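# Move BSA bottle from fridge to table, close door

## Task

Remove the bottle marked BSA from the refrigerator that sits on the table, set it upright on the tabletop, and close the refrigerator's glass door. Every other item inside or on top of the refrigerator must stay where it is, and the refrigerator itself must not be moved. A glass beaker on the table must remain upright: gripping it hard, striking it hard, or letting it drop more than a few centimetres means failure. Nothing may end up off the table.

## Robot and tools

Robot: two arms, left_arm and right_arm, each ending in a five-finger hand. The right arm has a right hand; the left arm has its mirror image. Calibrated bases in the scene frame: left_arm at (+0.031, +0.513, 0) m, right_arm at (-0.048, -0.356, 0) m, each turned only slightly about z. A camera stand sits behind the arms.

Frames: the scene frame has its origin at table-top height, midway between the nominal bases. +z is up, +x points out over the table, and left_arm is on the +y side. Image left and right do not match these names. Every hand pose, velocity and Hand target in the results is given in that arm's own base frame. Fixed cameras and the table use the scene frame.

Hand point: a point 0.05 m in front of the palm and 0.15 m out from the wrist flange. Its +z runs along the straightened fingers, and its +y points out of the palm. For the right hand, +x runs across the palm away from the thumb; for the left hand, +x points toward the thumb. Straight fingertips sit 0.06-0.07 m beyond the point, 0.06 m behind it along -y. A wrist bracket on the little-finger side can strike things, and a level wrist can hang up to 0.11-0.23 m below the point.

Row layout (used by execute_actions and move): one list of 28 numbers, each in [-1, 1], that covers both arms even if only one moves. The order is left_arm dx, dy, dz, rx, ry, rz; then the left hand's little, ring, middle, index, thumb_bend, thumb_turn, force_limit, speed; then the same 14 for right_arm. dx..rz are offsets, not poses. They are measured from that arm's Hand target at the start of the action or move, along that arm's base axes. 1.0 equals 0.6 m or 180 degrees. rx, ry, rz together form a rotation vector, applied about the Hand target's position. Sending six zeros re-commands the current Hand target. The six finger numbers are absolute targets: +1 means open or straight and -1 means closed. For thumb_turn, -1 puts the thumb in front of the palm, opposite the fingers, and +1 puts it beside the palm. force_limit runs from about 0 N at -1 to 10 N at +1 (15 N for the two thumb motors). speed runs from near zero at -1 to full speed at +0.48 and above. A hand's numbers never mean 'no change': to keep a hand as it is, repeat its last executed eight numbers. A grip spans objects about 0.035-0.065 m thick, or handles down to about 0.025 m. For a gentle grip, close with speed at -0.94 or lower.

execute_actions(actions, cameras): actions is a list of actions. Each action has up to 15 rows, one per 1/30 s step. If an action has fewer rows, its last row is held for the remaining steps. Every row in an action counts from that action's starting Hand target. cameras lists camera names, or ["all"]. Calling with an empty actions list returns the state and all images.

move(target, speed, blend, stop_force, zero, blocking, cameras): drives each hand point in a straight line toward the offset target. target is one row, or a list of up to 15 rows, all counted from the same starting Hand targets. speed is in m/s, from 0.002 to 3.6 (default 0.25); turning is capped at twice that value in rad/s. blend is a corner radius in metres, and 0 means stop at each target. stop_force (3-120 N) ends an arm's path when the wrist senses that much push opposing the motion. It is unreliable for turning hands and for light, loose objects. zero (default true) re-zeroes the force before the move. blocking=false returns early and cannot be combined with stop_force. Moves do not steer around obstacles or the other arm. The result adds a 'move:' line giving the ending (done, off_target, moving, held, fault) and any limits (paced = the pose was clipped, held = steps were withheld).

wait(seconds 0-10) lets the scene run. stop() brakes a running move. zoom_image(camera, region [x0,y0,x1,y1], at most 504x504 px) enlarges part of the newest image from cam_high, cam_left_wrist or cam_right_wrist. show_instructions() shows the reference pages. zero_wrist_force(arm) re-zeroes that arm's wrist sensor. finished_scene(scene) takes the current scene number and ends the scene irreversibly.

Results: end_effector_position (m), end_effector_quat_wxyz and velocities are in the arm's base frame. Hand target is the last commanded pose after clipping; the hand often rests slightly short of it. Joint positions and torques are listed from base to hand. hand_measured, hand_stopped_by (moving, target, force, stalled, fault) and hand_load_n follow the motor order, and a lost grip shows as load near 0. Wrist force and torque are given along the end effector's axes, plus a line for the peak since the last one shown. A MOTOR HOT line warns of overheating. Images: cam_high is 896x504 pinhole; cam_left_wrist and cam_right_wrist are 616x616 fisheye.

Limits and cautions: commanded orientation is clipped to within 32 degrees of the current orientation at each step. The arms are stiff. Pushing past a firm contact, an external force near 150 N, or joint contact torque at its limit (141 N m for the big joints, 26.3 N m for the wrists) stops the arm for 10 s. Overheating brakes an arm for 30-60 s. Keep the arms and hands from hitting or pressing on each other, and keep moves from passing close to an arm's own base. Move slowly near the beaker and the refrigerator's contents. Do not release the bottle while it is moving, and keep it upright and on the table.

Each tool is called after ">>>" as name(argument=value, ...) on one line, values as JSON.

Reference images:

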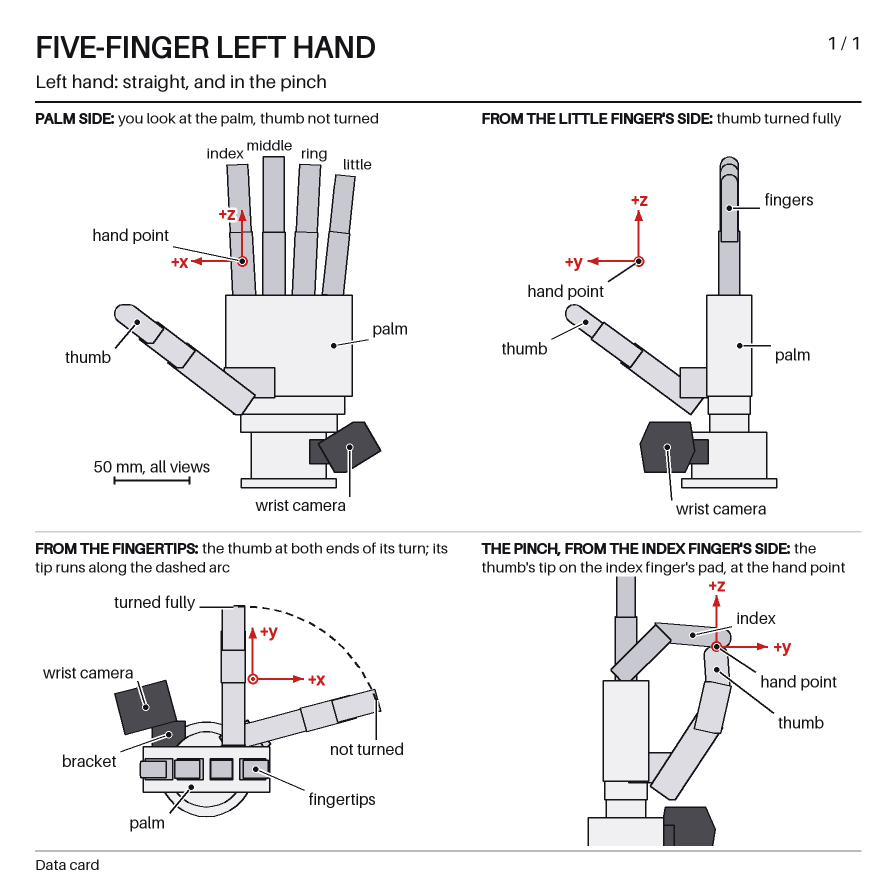

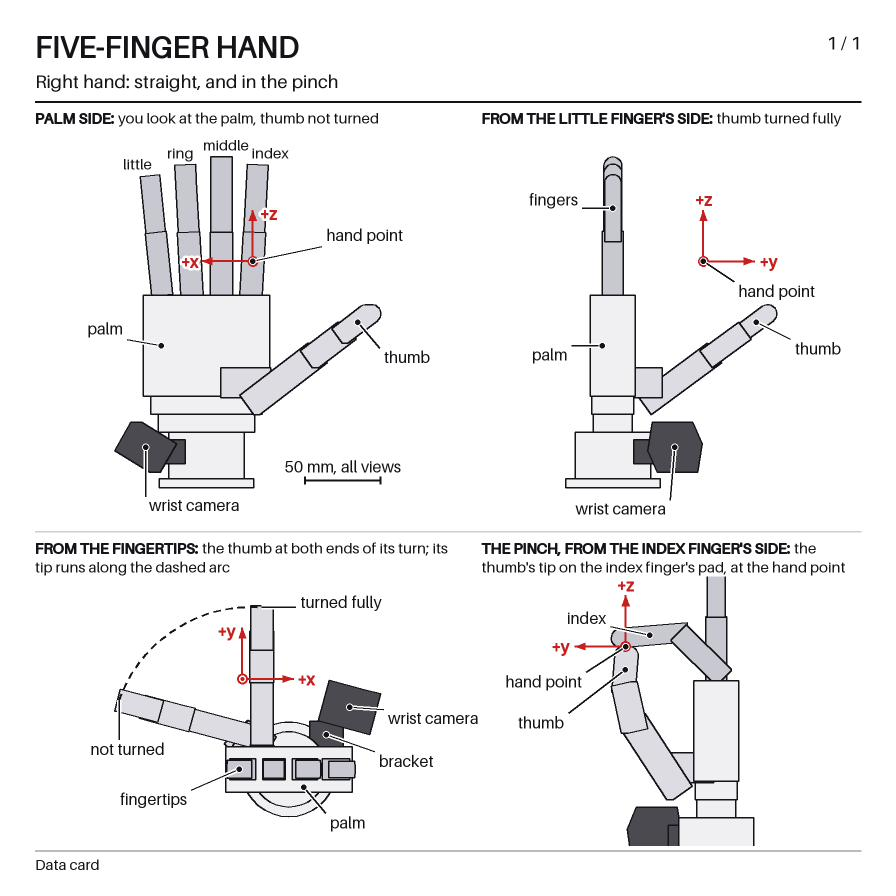

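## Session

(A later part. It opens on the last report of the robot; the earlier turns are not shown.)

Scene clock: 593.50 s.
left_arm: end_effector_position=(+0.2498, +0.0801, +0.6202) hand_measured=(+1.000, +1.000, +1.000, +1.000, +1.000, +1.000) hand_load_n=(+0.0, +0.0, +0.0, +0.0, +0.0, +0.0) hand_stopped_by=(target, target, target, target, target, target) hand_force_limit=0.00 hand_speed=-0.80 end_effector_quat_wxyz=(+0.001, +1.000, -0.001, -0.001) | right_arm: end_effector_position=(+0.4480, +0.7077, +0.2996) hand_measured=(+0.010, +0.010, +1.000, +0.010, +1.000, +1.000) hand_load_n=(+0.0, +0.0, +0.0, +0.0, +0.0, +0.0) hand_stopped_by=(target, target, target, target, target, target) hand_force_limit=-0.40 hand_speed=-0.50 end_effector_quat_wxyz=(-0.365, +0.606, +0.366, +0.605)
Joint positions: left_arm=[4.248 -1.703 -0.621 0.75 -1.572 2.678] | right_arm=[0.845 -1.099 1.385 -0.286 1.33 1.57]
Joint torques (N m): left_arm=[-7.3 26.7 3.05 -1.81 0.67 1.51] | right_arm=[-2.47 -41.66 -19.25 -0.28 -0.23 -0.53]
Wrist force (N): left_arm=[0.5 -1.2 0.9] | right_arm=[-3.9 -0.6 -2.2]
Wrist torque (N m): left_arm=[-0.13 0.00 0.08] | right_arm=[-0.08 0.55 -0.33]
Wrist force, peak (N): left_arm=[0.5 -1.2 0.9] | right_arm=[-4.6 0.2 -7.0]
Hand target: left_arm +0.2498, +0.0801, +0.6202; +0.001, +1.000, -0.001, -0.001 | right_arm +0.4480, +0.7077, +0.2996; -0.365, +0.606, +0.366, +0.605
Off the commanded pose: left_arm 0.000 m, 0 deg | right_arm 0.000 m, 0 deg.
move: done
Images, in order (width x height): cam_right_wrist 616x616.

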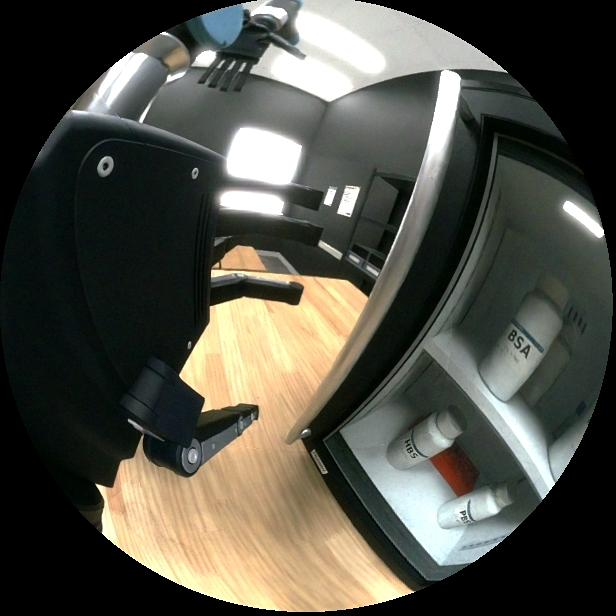

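>>> move(target=[0,0,0,0,0,0,1,1,1,1,1,1,0,-0.8, 0.0928,-0.0452,0,0,0,0,0.01,0.01,1,0.01,1,1,-0.4,-0.5], speed=0.05, stop_force=7, cameras=["cam_right_wrist"])

>>> zoom_image(camera="cam_right_wrist", region=[180, 160, 380, 420])

Scene clock: 613.47 s.
left_arm: end_effector_position=(+0.2498, +0.0801, +0.6202) hand_measured=(+1.000, +1.000, +1.000, +1.000, +1.000, +1.000) hand_load_n=(+0.0, +0.0, +0.0, +0.0, +0.0, +0.0) hand_stopped_by=(target, target, target, target, target, target) hand_force_limit=0.00 hand_speed=-0.80 end_effector_quat_wxyz=(+0.001, +1.000, -0.001, -0.001) | right_arm: end_effector_position=(+0.5037, +0.6806, +0.2996) hand_measured=(+0.010, +0.010, +1.000, +0.010, +1.000, +1.000) hand_load_n=(+0.0, +0.0, +0.0, +0.0, +0.0, +0.0) hand_stopped_by=(target, target, target, target, target, target) hand_force_limit=-0.40 hand_speed=-0.50 end_effector_quat_wxyz=(-0.365, +0.606, +0.366, +0.605)
Joint positions: left_arm=[4.248 -1.703 -0.621 0.75 -1.572 2.678] | right_arm=[0.742 -1.085 1.364 -0.278 1.227 1.57]
Joint torques (N m): left_arm=[-7.09 25.78 3.15 -1.71 0.67 1.57] | right_arm=[6.16 -47.81 -9.46 -2.02 1.87 -0.81]
Wrist force (N): left_arm=[0.1 -1.1 0.4] | right_arm=[-3.6 -0.8 -1.8]
Wrist torque (N m): left_arm=[-0.07 0.03 0.05] | right_arm=[-0.14 0.48 -0.32]
Wrist force, peak (N): left_arm=[0.0 -1.2 1.2] | right_arm=[-4.0 -0.8 -2.2]
Hand target: left_arm +0.2498, +0.0801, +0.6202; +0.001, +1.000, -0.001, -0.001 | right_arm +0.5037, +0.6806, +0.2996; -0.365, +0.606, +0.366, +0.605
Off the commanded pose: left_arm 0.000 m, 0 deg | right_arm 0.000 m, 0 deg.
move: done
Images, in order (width x height): cam_right_wrist 616x616.

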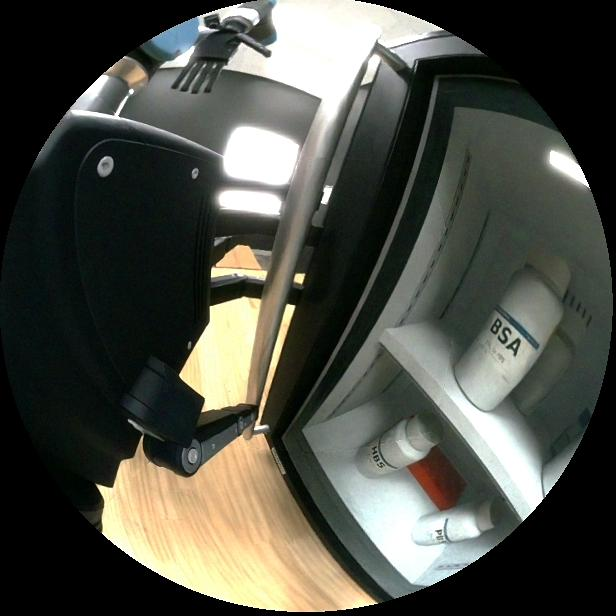

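Scaled by 1.938 from the camera's 616x616 image, which has a finer 880x880 frame.

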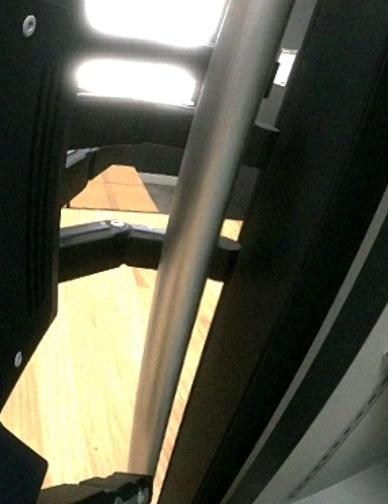

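>>> move(target=[0,0,0,0,0,0,1,1,1,1,1,1,0,-0.8, 0.0074,-0.0039,0,0,0,0,0.01,0.01,1,0.01,1,1,-0.4,-0.5], speed=0.02, stop_force=5)

>>> move(target=[0,0,0,0,0,0,1,1,1,1,1,1,0,-0.8, 0,0,0,0,0,0,-0.7,-0.7,1,-0.7,1,1,-0.2,-0.85], speed=0.02, cameras=["cam_right_wrist"])

>>> zoom_image(camera="cam_right_wrist", region=[180, 160, 380, 420])

Scene clock: 619.03 s.
left_arm: end_effector_position=(+0.2498, +0.0801, +0.6202) hand_measured=(+1.000, +1.000, +1.000, +1.000, +1.000, +1.000) hand_load_n=(+0.0, +0.0, +0.0, +0.0, +0.0, +0.0) hand_stopped_by=(target, target, target, target, target, target) hand_force_limit=0.00 hand_speed=-0.80 end_effector_quat_wxyz=(+0.001, +1.000, -0.001, -0.001) | right_arm: end_effector_position=(+0.5060, +0.6793, +0.2996) hand_measured=(+0.010, +0.010, +1.000, +0.010, +1.000, +1.000) hand_load_n=(+0.0, +0.5, +0.0, +1.0, +0.0, +0.0) hand_stopped_by=(target, target, target, target, target, target) hand_force_limit=-0.40 hand_speed=-0.50 end_effector_quat_wxyz=(-0.365, +0.605, +0.366, +0.605)
Joint positions: left_arm=[4.248 -1.703 -0.621 0.75 -1.572 2.678] | right_arm=[0.738 -1.084 1.363 -0.278 1.223 1.57]
Joint torques (N m): left_arm=[-7.18 26.14 3.38 -1.61 0.76 1.58] | right_arm=[3.57 -45.56 -8.29 -3.47 2.83 -0.89]
Wrist force (N): left_arm=[-0.1 -1.1 0.4] | right_arm=[-2.9 -5.9 -2.5]
Wrist torque (N m): left_arm=[-0.06 0.06 0.05] | right_arm=[-0.18 0.52 -0.41]
Wrist force, peak (N): left_arm=[-0.2 -1.2 0.9] | right_arm=[-3.2 -13.7 -4.7]
Hand target: left_arm +0.2498, +0.0801, +0.6202; +0.001, +1.000, -0.001, -0.001 | right_arm +0.5060, +0.6793, +0.2996; -0.365, +0.605, +0.366, +0.605 (not the last commanded pose)
Off the commanded pose: left_arm 0.000 m, 0 deg | right_arm 0.002 m, 0 deg.
move: contact (right_arm)

Scene clock: 619.87 s.
left_arm: end_effector_position=(+0.2498, +0.0801, +0.6202) hand_measured=(+1.000, +1.000, +1.000, +1.000, +1.000, +1.000) hand_load_n=(+0.0, +0.0, +0.0, +0.0, +0.0, +0.0) hand_stopped_by=(target, target, target, target, target, target) hand_force_limit=0.00 hand_speed=-0.80 end_effector_quat_wxyz=(+0.001, +1.000, -0.001, -0.001) | right_arm: end_effector_position=(+0.5060, +0.6793, +0.2996) hand_measured=(-0.224, -0.224, +1.000, -0.224, +1.000, +1.000) hand_load_n=(+3.5, +5.0, +0.0, +4.5, +0.0, +0.0) hand_stopped_by=(force, force, target, force, target, target) hand_force_limit=-0.20 hand_speed=-0.85 end_effector_quat_wxyz=(-0.365, +0.605, +0.366, +0.605)
Joint positions: left_arm=[4.248 -1.703 -0.621 0.75 -1.572 2.678] | right_arm=[0.738 -1.084 1.363 -0.278 1.223 1.57]
Joint torques (N m): left_arm=[-8.31 25.86 2.33 -1.53 0.7 1.6] | right_arm=[-4.99 -45.56 -13.17 -0.93 0.8 -1]
Wrist force (N): left_arm=[0.1 -0.7 0.4] | right_arm=[-5.4 -9.7 13.8]
Wrist torque (N m): left_arm=[-0.01 0.03 0.03] | right_arm=[-0.57 -0.01 -0.62]
Wrist force, peak (N): left_arm=[0.3 -1.1 0.7] | right_arm=[-5.5 -10.9 14.8]
Hand target: left_arm +0.2498, +0.0801, +0.6202; +0.001, +1.000, -0.001, -0.001 | right_arm +0.5060, +0.6793, +0.2996; -0.365, +0.605, +0.366, +0.605
Off the commanded pose: left_arm 0.000 m, 0 deg | right_arm 0.000 m, 0 deg.
move: done
Images, in order (width x height): cam_right_wrist 616x616.

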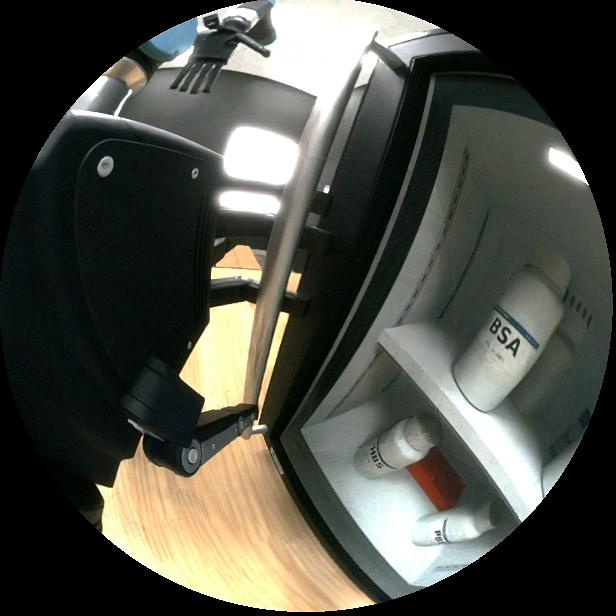

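Scaled by 1.938 from the camera's 616x616 image, which has a finer 880x880 frame.

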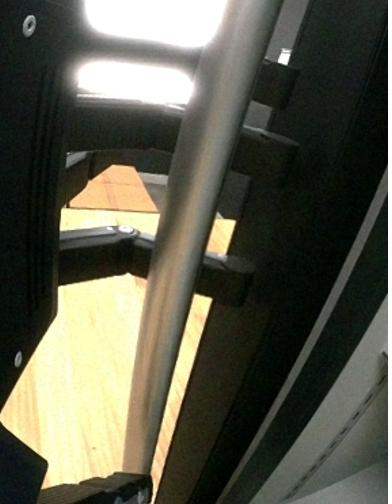

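>>> move(target=[0,0,0,0,0,0,1,1,1,1,1,1,0,-0.8, 0.0025,0.0105,0,0,0,0,-0.7,-0.7,1,-0.7,1,1,-0.2,-0.85], speed=0.02)

>>> move(target=[0,0,0,0,0,0,1,1,1,1,1,1,0,-0.8, 0,0,0,0,0,0,-0.75,-0.75,1,-0.75,1,1,-0.2,-0.85], speed=0.02, cameras=["cam_right_wrist"])

>>> zoom_image(camera="cam_right_wrist", region=[180, 160, 380, 420])

Scene clock: 625.63 s.
left_arm: end_effector_position=(+0.2498, +0.0801, +0.6202) hand_measured=(+1.000, +1.000, +1.000, +1.000, +1.000, +1.000) hand_load_n=(+0.0, +0.0, +0.0, +0.0, +0.0, +0.0) hand_stopped_by=(target, target, target, target, target, target) hand_force_limit=0.00 hand_speed=-0.80 end_effector_quat_wxyz=(+0.001, +1.000, -0.001, -0.001) | right_arm: end_effector_position=(+0.5075, +0.6857, +0.2996) hand_measured=(-0.224, -0.224, +1.000, -0.224, +1.000, +1.000) hand_load_n=(+0.0, +0.0, +0.0, +0.0, +0.0, +0.0) hand_stopped_by=(force, force, target, force, target, target) hand_force_limit=-0.20 hand_speed=-0.85 end_effector_quat_wxyz=(-0.365, +0.605, +0.366, +0.605)
Joint positions: left_arm=[4.248 -1.703 -0.621 0.75 -1.572 2.678] | right_arm=[0.744 -1.07 1.341 -0.27 1.229 1.57]
Joint torques (N m): left_arm=[-7.74 26.01 2.53 -1.66 0.75 1.45] | right_arm=[-2.01 -47.42 -10.44 -1.2 0.44 -0.05]
Wrist force (N): left_arm=[0.0 -1.0 0.4] | right_arm=[-3.7 -1.2 -1.7]
Wrist torque (N m): left_arm=[-0.05 0.05 0.04] | right_arm=[-0.20 0.49 -0.33]
Wrist force, peak (N): left_arm=[0.1 -1.1 1.1] | right_arm=[-5.5 -9.8 13.8]
Hand target: left_arm +0.2498, +0.0801, +0.6202; +0.001, +1.000, -0.001, -0.001 | right_arm +0.5075, +0.6856, +0.2996; -0.365, +0.605, +0.366, +0.605
Off the commanded pose: left_arm 0.000 m, 0 deg | right_arm 0.000 m, 0 deg.
move: done

Scene clock: 626.23 s.
left_arm: end_effector_position=(+0.2498, +0.0801, +0.6202) hand_measured=(+1.000, +1.000, +1.000, +1.000, +1.000, +1.000) hand_load_n=(-0.5, -0.5, +0.0, +0.0, +0.0, +0.0) hand_stopped_by=(target, target, target, target, target, target) hand_force_limit=0.00 hand_speed=-0.80 end_effector_quat_wxyz=(+0.001, +1.000, -0.001, -0.001) | right_arm: end_effector_position=(+0.5075, +0.6856, +0.2996) hand_measured=(-0.362, -0.360, +1.000, -0.360, +1.000, +1.000) hand_load_n=(+3.0, +4.5, +0.0, +3.5, +0.0, +0.0) hand_stopped_by=(force, force, target, force, target, target) hand_force_limit=-0.20 hand_speed=-0.85 end_effector_quat_wxyz=(-0.365, +0.605, +0.366, +0.605)
Joint positions: left_arm=[4.248 -1.703 -0.621 0.75 -1.572 2.678] | right_arm=[0.744 -1.07 1.341 -0.27 1.229 1.57]
Joint torques (N m): left_arm=[-7.27 26.26 3.11 -1.67 0.65 1.33] | right_arm=[-5.68 -48.5 -9.85 -1.53 0.91 0.35]
Wrist force (N): left_arm=[-0.1 -0.9 0.7] | right_arm=[-4.4 -4.1 10.4]
Wrist torque (N m): left_arm=[-0.08 0.07 0.03] | right_arm=[-0.38 0.10 -0.42]
Wrist force, peak (N): left_arm=[-0.1 -1.2 0.6] | right_arm=[-4.6 -6.2 12.8]
Hand target: left_arm +0.2498, +0.0801, +0.6202; +0.001, +1.000, -0.001, -0.001 | right_arm +0.5075, +0.6856, +0.2996; -0.365, +0.605, +0.366, +0.605
Off the commanded pose: left_arm 0.000 m, 0 deg | right_arm 0.000 m, 0 deg.
move: done
Images, in order (width x height): cam_right_wrist 616x616.

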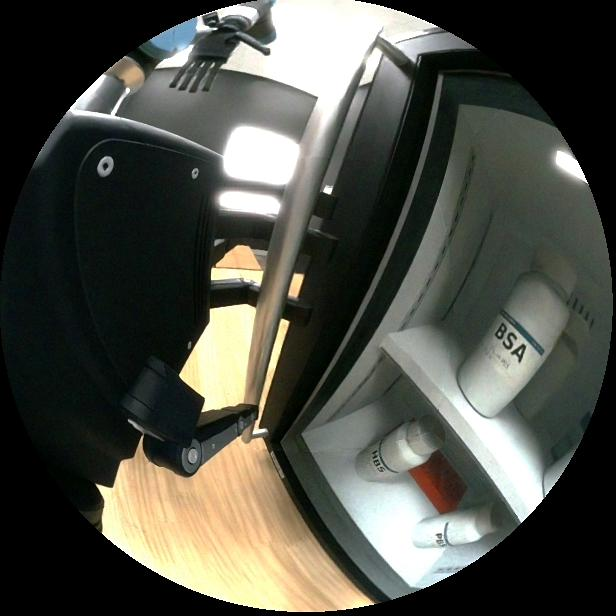

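Scaled by 1.938 from the camera's 616x616 image, which has a finer 880x880 frame.

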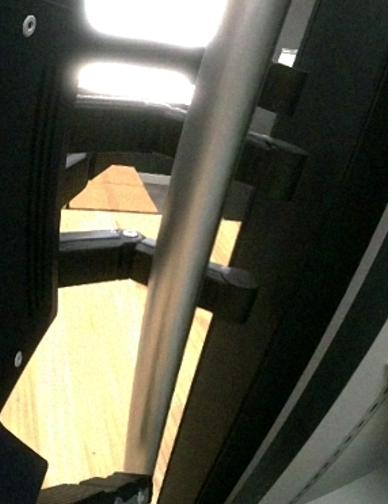

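>>> move(target=[0,0,0,0,0,0,1,1,1,1,1,1,0,-0.8, 0.0035,0.0075,0,0,0,0,-0.75,-0.75,1,-0.75,1,1,-0.2,-0.85], speed=0.02)

>>> move(target=[0,0,0,0,0,0,1,1,1,1,1,1,0,-0.8, 0,0,0,0,0,0,-0.8,-0.8,1,-0.8,1,1,-0.2,-0.85], speed=0.02, cameras=["cam_right_wrist"])

>>> zoom_image(camera="cam_right_wrist", region=[180, 160, 380, 420])

Scene clock: 632.90 s.
left_arm: end_effector_position=(+0.2498, +0.0801, +0.6202) hand_measured=(+1.000, +1.000, +1.000, +1.000, +1.000, +1.000) hand_load_n=(+0.0, +0.0, +0.0, +0.0, +0.0, +0.0) hand_stopped_by=(target, target, target, target, target, target) hand_force_limit=0.00 hand_speed=-0.80 end_effector_quat_wxyz=(+0.001, +1.000, -0.001, -0.001) | right_arm: end_effector_position=(+0.5097, +0.6902, +0.2996) hand_measured=(-0.362, -0.360, +1.000, -0.360, +1.000, +1.000) hand_load_n=(+0.0, +0.0, +0.0, +0.0, +0.0, +0.0) hand_stopped_by=(force, force, target, force, target, target) hand_force_limit=-0.20 hand_speed=-0.85 end_effector_quat_wxyz=(-0.365, +0.605, +0.366, +0.605)
Joint positions: left_arm=[4.248 -1.703 -0.621 0.75 -1.572 2.678] | right_arm=[0.748 -1.058 1.323 -0.264 1.232 1.57]
Joint torques (N m): left_arm=[-7.61 26.47 2.14 -1.72 0.58 1.46] | right_arm=[2.12 -45.73 -13.62 -1 1.15 0.73]
Wrist force (N): left_arm=[0.2 -1.0 0.3] | right_arm=[-3.7 -1.3 -1.7]
Wrist torque (N m): left_arm=[-0.06 0.02 0.05] | right_arm=[-0.22 0.49 -0.33]
Wrist force, peak (N): left_arm=[0.2 -1.4 0.5] | right_arm=[-4.7 -4.4 10.8]
Hand target: left_arm +0.2498, +0.0801, +0.6202; +0.001, +1.000, -0.001, -0.001 | right_arm +0.5096, +0.6901, +0.2996; -0.365, +0.605, +0.366, +0.605
Off the commanded pose: left_arm 0.000 m, 0 deg | right_arm 0.000 m, 0 deg.
move: done

Scene clock: 633.47 s.
left_arm: end_effector_position=(+0.2498, +0.0801, +0.6202) hand_measured=(+1.000, +1.000, +1.000, +1.000, +1.000, +1.000) hand_load_n=(+0.0, +0.0, +0.0, +0.0, +0.0, +0.0) hand_stopped_by=(target, target, target, target, target, target) hand_force_limit=0.00 hand_speed=-0.80 end_effector_quat_wxyz=(+0.001, +1.000, -0.001, -0.001) | right_arm: end_effector_position=(+0.5096, +0.6901, +0.2996) hand_measured=(-0.484, -0.470, +1.000, -0.470, +1.000, +1.000) hand_load_n=(+7.0, +3.0, +0.0, +2.0, +0.0, +0.0) hand_stopped_by=(force, force, target, force, target, target) hand_force_limit=-0.20 hand_speed=-0.85 end_effector_quat_wxyz=(-0.365, +0.605, +0.366, +0.605)
Joint positions: left_arm=[4.248 -1.703 -0.621 0.75 -1.572 2.678] | right_arm=[0.748 -1.058 1.323 -0.264 1.232 1.57]
Joint torques (N m): left_arm=[-7.81 25.79 3.32 -1.85 0.61 1.5] | right_arm=[-3.83 -50.16 -7.6 -1.88 -0.64 0.63]
Wrist force (N): left_arm=[0.2 -0.8 0.4] | right_arm=[-2.9 -2.3 11.1]
Wrist torque (N m): left_arm=[-0.03 0.02 0.05] | right_arm=[-0.37 -0.08 -0.38]
Wrist force, peak (N): left_arm=[0.3 -1.1 0.8] | right_arm=[-2.9 -2.7 12.1]
Hand target: left_arm +0.2498, +0.0801, +0.6202; +0.001, +1.000, -0.001, -0.001 | right_arm +0.5096, +0.6901, +0.2996; -0.365, +0.605, +0.366, +0.605
Off the commanded pose: left_arm 0.000 m, 0 deg | right_arm 0.000 m, 0 deg.
move: done
Images, in order (width x height): cam_right_wrist 616x616.

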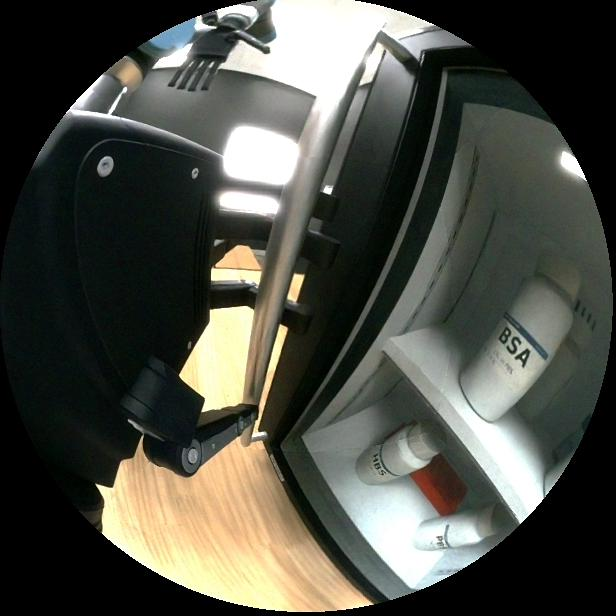

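Scaled by 1.938 from the camera's 616x616 image, which has a finer 880x880 frame.

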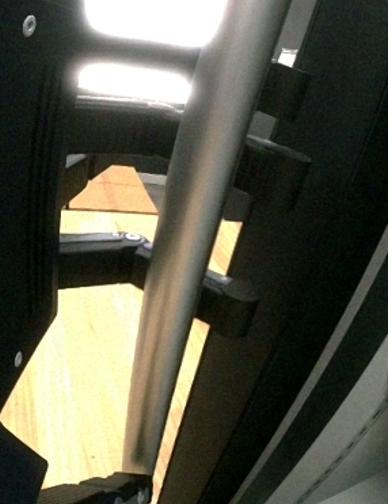

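>>> move(target=[0,0,0,0,0,0,1,1,1,1,1,1,0,-0.8, -0.1475,-0.0175,0,0,0,0.0556,-0.8,-0.8,1,-0.8,1,1,-0.2,-0.85], speed=0.05, cameras=["cam_right_wrist"])

Scene clock: 664.67 s.
left_arm: end_effector_position=(+0.2498, +0.0801, +0.6202) hand_measured=(+1.000, +1.000, +1.000, +1.000, +1.000, +1.000) hand_load_n=(+0.0, +0.0, +0.0, +0.0, -0.5, +0.0) hand_stopped_by=(target, target, target, target, target, target) hand_force_limit=0.00 hand_speed=-0.80 end_effector_quat_wxyz=(+0.001, +1.000, -0.001, -0.001) | right_arm: end_effector_position=(+0.4210, +0.6796, +0.2995) hand_measured=(-0.484, -0.470, +1.000, -0.470, +1.000, +1.000) hand_load_n=(+0.0, +0.0, +0.0, +0.0, +0.0, +0.0) hand_stopped_by=(force, force, target, force, target, target) hand_force_limit=-0.20 hand_speed=-0.85 end_effector_quat_wxyz=(-0.416, +0.571, +0.417, +0.571) end_effector_velocity=(+0.002, +0.000, +0.001) end_effector_angular_velocity=(+0.001, -0.001, -0.004)
Joint positions: left_arm=[4.248 -1.703 -0.621 0.75 -1.572 2.678] | right_arm=[0.764 -1.198 1.531 -0.332 1.073 1.57]
Joint velocities: left_arm=[within noise] | right_arm=[-0.001 0.002 -0.005 0.001 0.004 0]
Joint torques (N m): left_arm=[-7.63 26 2.3 -1.64 0.43 1.56] | right_arm=[-2.16 -27.07 -32.73 -0.85 1.76 -1.03]
Wrist force (N): left_arm=[0.1 -1.0 0.9] | right_arm=[-4.0 -0.8 -1.9]
Wrist torque (N m): left_arm=[-0.09 0.06 0.04] | right_arm=[-0.12 0.57 -0.31]
Wrist force, peak (N): left_arm=[0.1 -1.2 0.9] | right_arm=[-3.7 -3.4 20.0]
Hand target: left_arm +0.2498, +0.0801, +0.6202; +0.001, +1.000, -0.001, -0.001 | right_arm +0.4211, +0.6796, +0.2996; -0.416, +0.571, +0.417, +0.571
Off the commanded pose: left_arm 0.000 m, 0 deg | right_arm 0.000 m, 0 deg.
move: done
Images, in order (width x height): cam_right_wrist 616x616.

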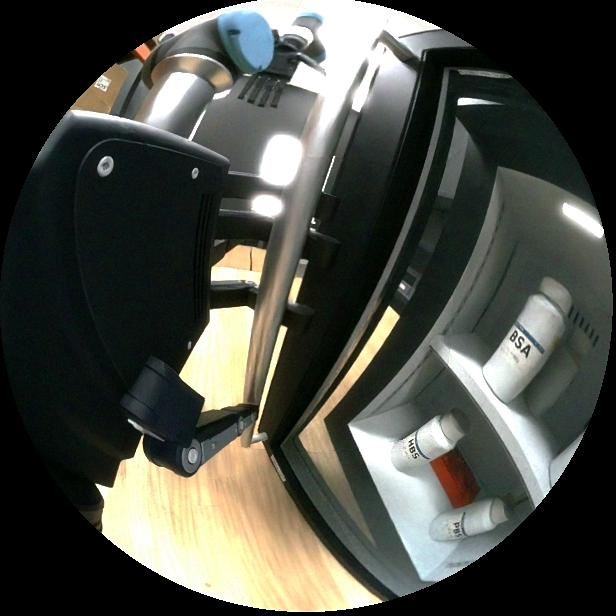

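>>> move(target=[[0,0,0,0,0,0,1,1,1,1,1,1,0,-0.8, -0.1517,-0.0523,0,0,0,0.0611,-0.8,-0.8,1,-0.8,1,1,-0.2,-0.85],[0,0,0,0,0,0,1,1,1,1,1,1,0,-0.8, -0.287,-0.1377,0,0,0,0.1166,-0.8,-0.8,1,-0.8,1,1,-0.2,-0.85]], speed=0.06, blend=0.01, cameras=["cam_right_wrist","cam_high"])

Scene clock: 671.40 s.
left_arm: end_effector_position=(+0.2498, +0.0801, +0.6202) hand_measured=(+1.000, +1.000, +1.000, +1.000, +1.000, +1.000) hand_load_n=(+0.0, +0.0, +0.0, +0.0, +0.0, +0.0) hand_stopped_by=(target, target, target, target, target, target) hand_force_limit=0.00 hand_speed=-0.80 end_effector_quat_wxyz=(+0.001, +1.000, -0.001, -0.001) | right_arm: end_effector_position=(+0.2490, +0.5969, +0.2995) hand_measured=(-0.484, -0.470, +1.000, -0.470, +1.000, +1.000) hand_load_n=(+1.5, +0.0, +0.0, +0.0, +0.5, -1.0) hand_stopped_by=(force, force, target, force, target, target) hand_force_limit=-0.20 hand_speed=-0.85 end_effector_quat_wxyz=(+0.513, -0.486, -0.514, -0.486)
Joint positions: left_arm=[4.248 -1.703 -0.621 0.75 -1.572 2.678] | right_arm=[0.697 -1.531 1.943 -0.41 0.641 1.569]
Joint torques (N m): left_arm=[-7.36 26.03 2.72 -1.69 0.56 1.52] | right_arm=[7.89 -13.76 -33.32 -2.51 1.66 0.67]
Wrist force (N): left_arm=[-0.2 -0.8 0.5] | right_arm=[-3.4 0.2 -2.4]
Wrist torque (N m): left_arm=[-0.03 0.08 0.02] | right_arm=[-0.10 0.26 -0.26]
Wrist force, peak (N): left_arm=[0.1 -1.3 0.7] | right_arm=[-4.3 0.7 -5.2]
Hand target: left_arm +0.2498, +0.0801, +0.6202; +0.001, +1.000, -0.001, -0.001 | right_arm +0.2489, +0.5970, +0.2996; +0.513, -0.486, -0.514, -0.486
Off the commanded pose: left_arm 0.000 m, 0 deg | right_arm 0.000 m, 0 deg.
move: done
Images, in order (width x height): cam_high 896x504, cam_right_wrist 616x616.

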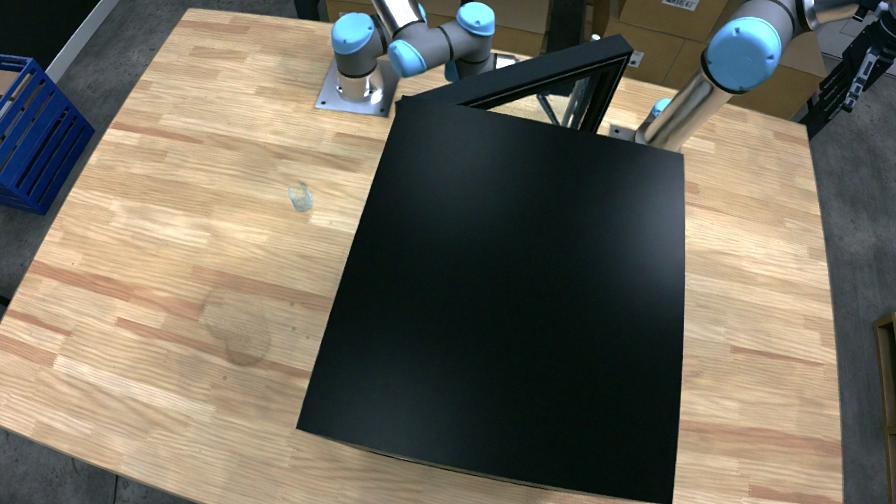

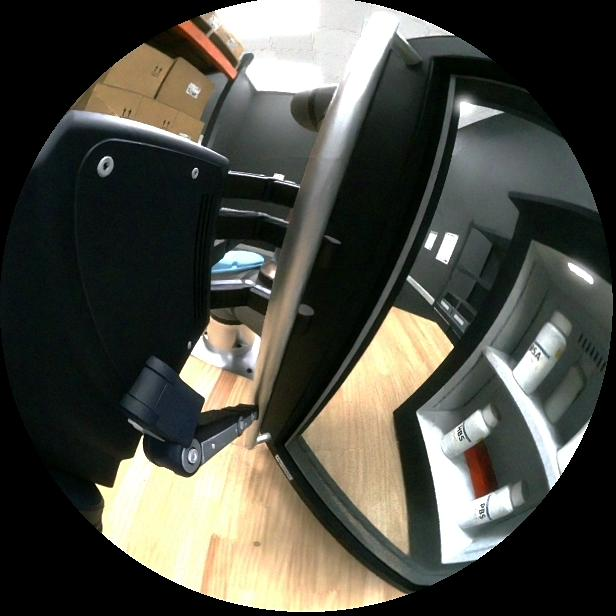

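>>> move(target=[[0,0,0,0,0,0,1,1,1,1,1,1,0,-0.8, -0.1048,-0.1036,0,0,0,0.05,-0.8,-0.8,1,-0.8,1,1,-0.2,-0.85],[0,0,0,0,0,0,1,1,1,1,1,1,0,-0.8, -0.1858,-0.2263,0,0,0,0.1,-0.8,-0.8,1,-0.8,1,1,-0.2,-0.85]], speed=0.06, blend=0.01, cameras=["cam_right_wrist","cam_high"])

Scene clock: 678.00 s.
left_arm: end_effector_position=(+0.2498, +0.0801, +0.6202) hand_measured=(+1.000, +1.000, +1.000, +1.000, +1.000, +1.000) hand_load_n=(+0.0, +0.0, +0.0, +0.0, +0.0, +0.0) hand_stopped_by=(target, target, target, target, target, target) hand_force_limit=0.00 hand_speed=-0.80 end_effector_quat_wxyz=(+0.001, +1.000, -0.001, -0.001) | right_arm: end_effector_position=(+0.1375, +0.4612, +0.2996) hand_measured=(-0.484, -0.470, +1.000, -0.470, +1.000, +1.000) hand_load_n=(+1.5, +0.5, +0.0, +0.5, +0.0, +0.0) hand_stopped_by=(force, force, target, force, target, target) hand_force_limit=-0.20 hand_speed=-0.85 end_effector_quat_wxyz=(+0.583, -0.399, -0.584, -0.400)
Joint positions: left_arm=[4.248 -1.703 -0.621 0.75 -1.572 2.678] | right_arm=[0.356 -1.891 2.245 -0.344 -0.014 1.56]
Joint torques (N m): left_arm=[-7.06 25.74 2.4 -1.7 0.39 1.44] | right_arm=[1.19 -10.49 -10.21 0.25 -0.02 -0.56]
Wrist force (N): left_arm=[0.0 -0.7 0.4] | right_arm=[-5.6 -1.6 -0.7]
Wrist torque (N m): left_arm=[-0.01 0.05 0.02] | right_arm=[-0.14 0.39 -0.23]
Wrist force, peak (N): left_arm=[-0.1 -1.3 0.7] | right_arm=[-4.7 1.9 -3.8]
Hand target: left_arm +0.2498, +0.0801, +0.6202; +0.001, +1.000, -0.001, -0.001 | right_arm +0.1374, +0.4612, +0.2996; +0.583, -0.399, -0.584, -0.399
Off the commanded pose: left_arm 0.000 m, 0 deg | right_arm 0.000 m, 0 deg.
move: done
Images, in order (width x height): cam_high 896x504, cam_right_wrist 616x616.

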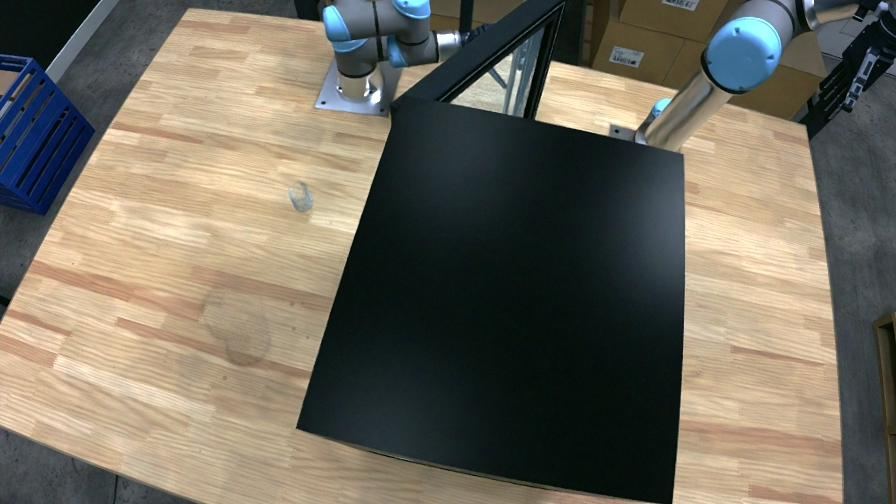

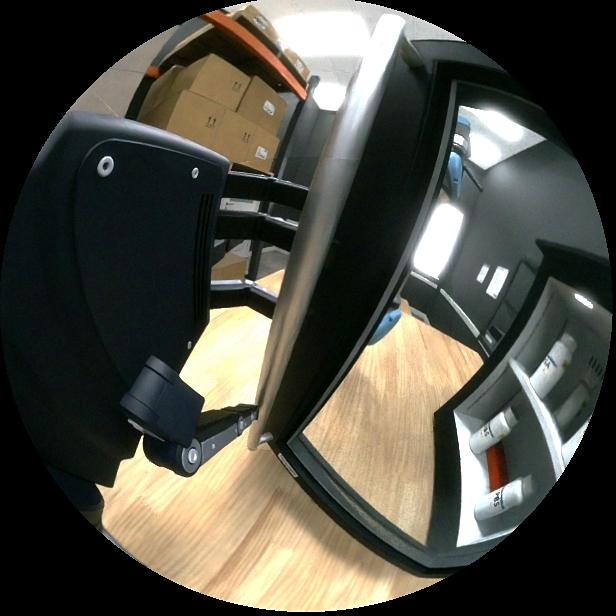

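>>> move(target=[-0.0117,-0.43,-0.3,0,-0.4333,0,1,1,1,1,1,1,0,-0.8, 0,0,0,0,0,0,-0.8,-0.8,1,-0.8,1,1,-0.2,-0.85], speed=0.2, cameras=["all"])

Scene clock: 719.30 s.
left_arm: end_effector_position=(+0.2442, -0.1773, +0.4402) hand_measured=(+1.000, +1.000, +1.000, +1.000, +1.000, +1.000) hand_load_n=(+0.0, +0.0, +0.0, +0.0, +0.0, +0.0) hand_stopped_by=(target, target, target, target, target, target) hand_force_limit=0.00 hand_speed=-0.80 end_effector_quat_wxyz=(+0.271, +0.749, -0.300, +0.525) | right_arm: end_effector_position=(+0.1374, +0.4612, +0.2996) hand_measured=(-0.484, -0.470, +1.000, -0.470, +1.000, +1.000) hand_load_n=(+1.0, +1.0, +0.0, +0.5, +0.0, +0.0) hand_stopped_by=(force, force, target, force, target, target) hand_force_limit=-0.20 hand_speed=-0.85 end_effector_quat_wxyz=(+0.583, -0.399, -0.584, -0.400)
Joint positions: left_arm=[5.083 -0.561 -2.586 0.329 -1.245 4.51] | right_arm=[0.356 -1.891 2.245 -0.344 -0.015 1.56]
Joint torques (N m): left_arm=[-0.72 -21.34 18.07 -1.17 0.41 -1.26] | right_arm=[-1.95 -8.03 -8.48 1 -0.76 -1.44]
Wrist force (N): left_arm=[1.2 -1.3 1.4] | right_arm=[-5.4 -1.1 -0.8]
Wrist torque (N m): left_arm=[-0.31 0.18 0.12] | right_arm=[-0.10 0.40 -0.22]
Wrist force, peak (N): left_arm=[1.9 -1.6 1.0] | right_arm=[-5.8 -1.4 -0.5]
Hand target: left_arm +0.2427, -0.1779, +0.4402; +0.094, +0.784, -0.104, +0.605 | right_arm +0.1374, +0.4612, +0.2996; +0.583, -0.399, -0.584, -0.400
Off the commanded pose: left_arm 0.002 m, 48 deg; orientation clipped | right_arm 0.000 m, 0 deg.
move: off_target (left_arm); limits=paced

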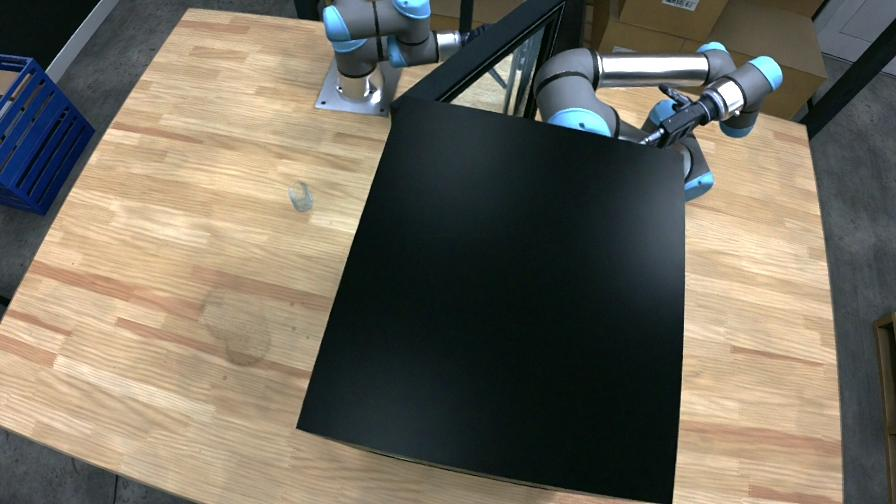

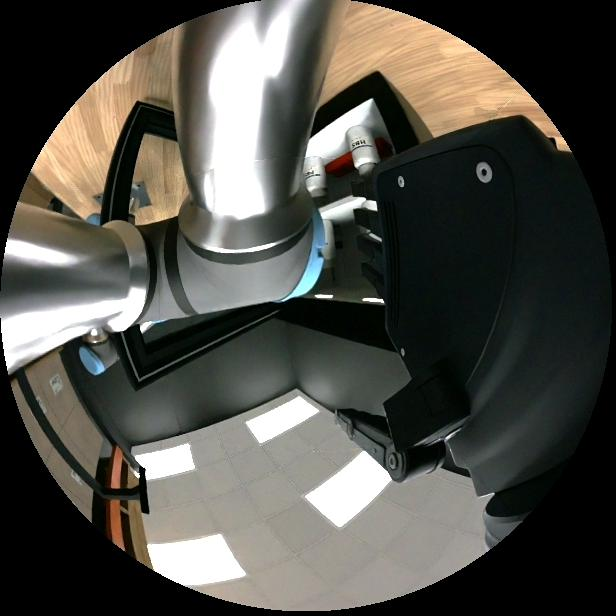

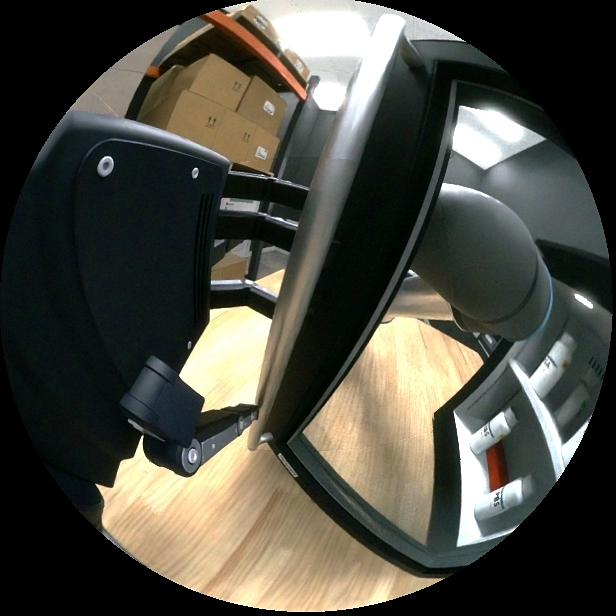

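>>> move(target=[0.0118,0.43,0.3,0.0646,0.4155,0.0714,1,1,1,1,1,1,0,-0.8, 0,0,0,0,0,0,-0.8,-0.8,1,-0.8,1,1,-0.2,-0.85], speed=0.1, cameras=["cam_high","cam_right_wrist"])

Scene clock: 736.83 s.
left_arm: end_effector_position=(+0.2499, +0.0801, +0.6202) hand_measured=(+1.000, +1.000, +1.000, +1.000, +1.000, +1.000) hand_load_n=(+0.0, +0.0, +0.0, +0.0, +0.0, +0.0) hand_stopped_by=(target, target, target, target, target, target) hand_force_limit=0.00 hand_speed=-0.80 end_effector_quat_wxyz=(+0.000, +1.000, +0.000, +0.000) | right_arm: end_effector_position=(+0.1374, +0.4612, +0.2996) hand_measured=(-0.484, -0.470, +1.000, -0.470, +1.000, +1.000) hand_load_n=(+1.5, +0.5, +0.0, +0.5, +0.0, +0.0) hand_stopped_by=(force, force, target, force, target, target) hand_force_limit=-0.20 hand_speed=-0.85 end_effector_quat_wxyz=(+0.583, -0.399, -0.584, -0.400)
Joint positions: left_arm=[4.249 -1.701 -0.621 0.752 -1.571 2.679] | right_arm=[0.356 -1.891 2.245 -0.344 -0.015 1.56]
Joint torques (N m): left_arm=[13.98 26.35 7.1 -2.01 0.56 1.19] | right_arm=[-2.26 -4.02 -8.1 0.76 -0.49 -1.38]
Wrist force (N): left_arm=[-0.1 -0.9 0.5] | right_arm=[-5.4 -0.9 -0.7]
Wrist torque (N m): left_arm=[-0.05 0.06 -0.10] | right_arm=[-0.07 0.39 -0.22]
Wrist force, peak (N): left_arm=[1.9 -1.5 1.6] | right_arm=[-5.6 -1.2 -0.7]
Hand target: left_arm +0.2498, +0.0801, +0.6202; +0.000, +1.000, +0.000, +0.000 | right_arm +0.1374, +0.4612, +0.2996; +0.583, -0.399, -0.584, -0.400
Off the commanded pose: left_arm 0.000 m, 0 deg | right_arm 0.000 m, 0 deg.
move: done
Images, in order (width x height): cam_high 896x504, cam_right_wrist 616x616.

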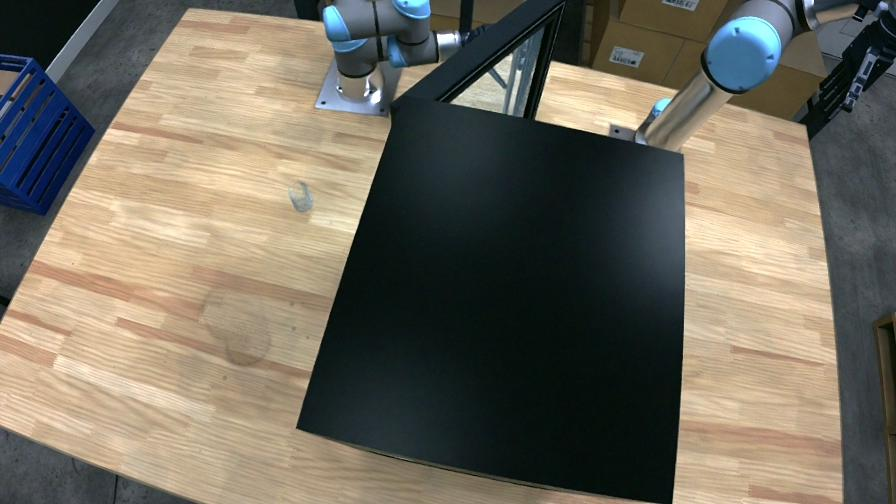

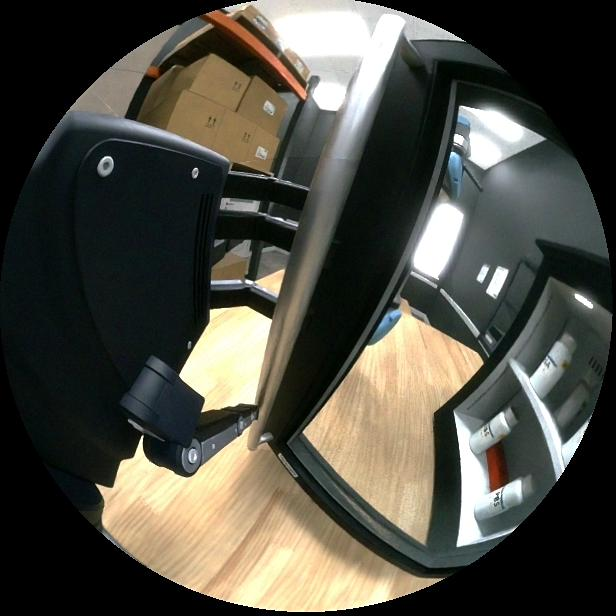

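>>> move(target=[[-0.0163,-0.4417,-0.0333,0,0,0,1,1,1,1,1,1,0,-0.8, 0,0,0,0,0,0,-0.8,-0.8,1,-0.8,1,1,-0.2,-0.85],[0.117,-0.467,-0.2,0,0,0,1,1,1,1,1,1,0,-0.8, 0,0,0,0,0,0,-0.8,-0.8,1,-0.8,1,1,-0.2,-0.85]], speed=0.2, cameras=["all"])

Scene clock: 754.37 s.
left_arm: end_effector_position=(+0.3200, -0.2001, +0.5002) hand_measured=(+1.000, +1.000, +1.000, +1.000, +1.000, +1.000) hand_load_n=(+0.0, +0.0, +0.0, +0.0, +0.0, +0.0) hand_stopped_by=(target, target, target, target, target, target) hand_force_limit=0.00 hand_speed=-0.80 end_effector_quat_wxyz=(+0.000, +1.000, +0.000, +0.000) | right_arm: end_effector_position=(+0.1374, +0.4612, +0.2996) hand_measured=(-0.484, -0.470, +1.000, -0.470, +1.000, +1.000) hand_load_n=(+1.5, +1.0, +0.0, +0.5, +0.0, +0.0) hand_stopped_by=(force, force, target, force, target, target) hand_force_limit=-0.20 hand_speed=-0.85 end_effector_quat_wxyz=(+0.583, -0.399, -0.584, -0.400)
Joint positions: left_arm=[3.119 -1.656 -1.053 1.138 -1.571 1.549] | right_arm=[0.356 -1.891 2.245 -0.344 -0.015 1.56]
Joint torques (N m): left_arm=[13.69 29.02 18.35 -1.26 1.45 2.15] | right_arm=[-2.1 -2.61 -7.98 0.77 -0.69 -1.31]
Wrist force (N): left_arm=[0.1 -1.0 0.2] | right_arm=[-5.2 -1.2 -0.6]
Wrist torque (N m): left_arm=[-0.05 0.01 0.03] | right_arm=[-0.12 0.36 -0.21]
Wrist force, peak (N): left_arm=[0.0 -2.9 0.4] | right_arm=[-5.6 -1.1 -0.7]
Hand target: left_arm +0.3200, -0.2001, +0.5002; +0.000, +1.000, +0.000, +0.000 | right_arm +0.1374, +0.4612, +0.2996; +0.583, -0.399, -0.584, -0.400
Off the commanded pose: left_arm 0.000 m, 0 deg | right_arm 0.000 m, 0 deg.
move: done

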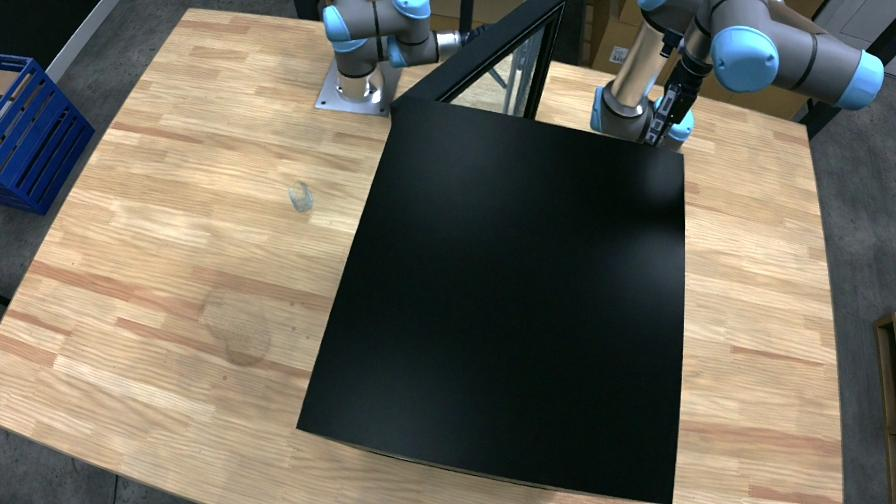

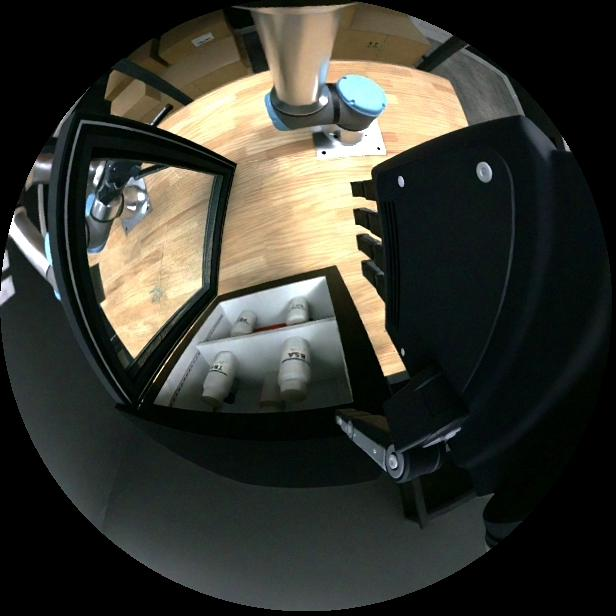

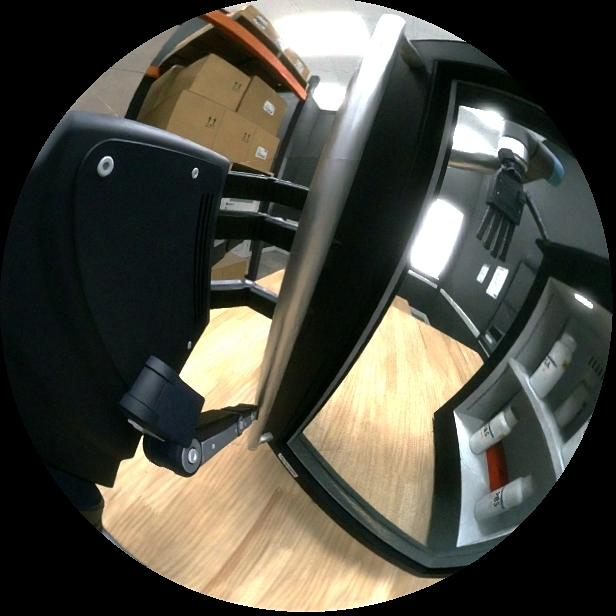

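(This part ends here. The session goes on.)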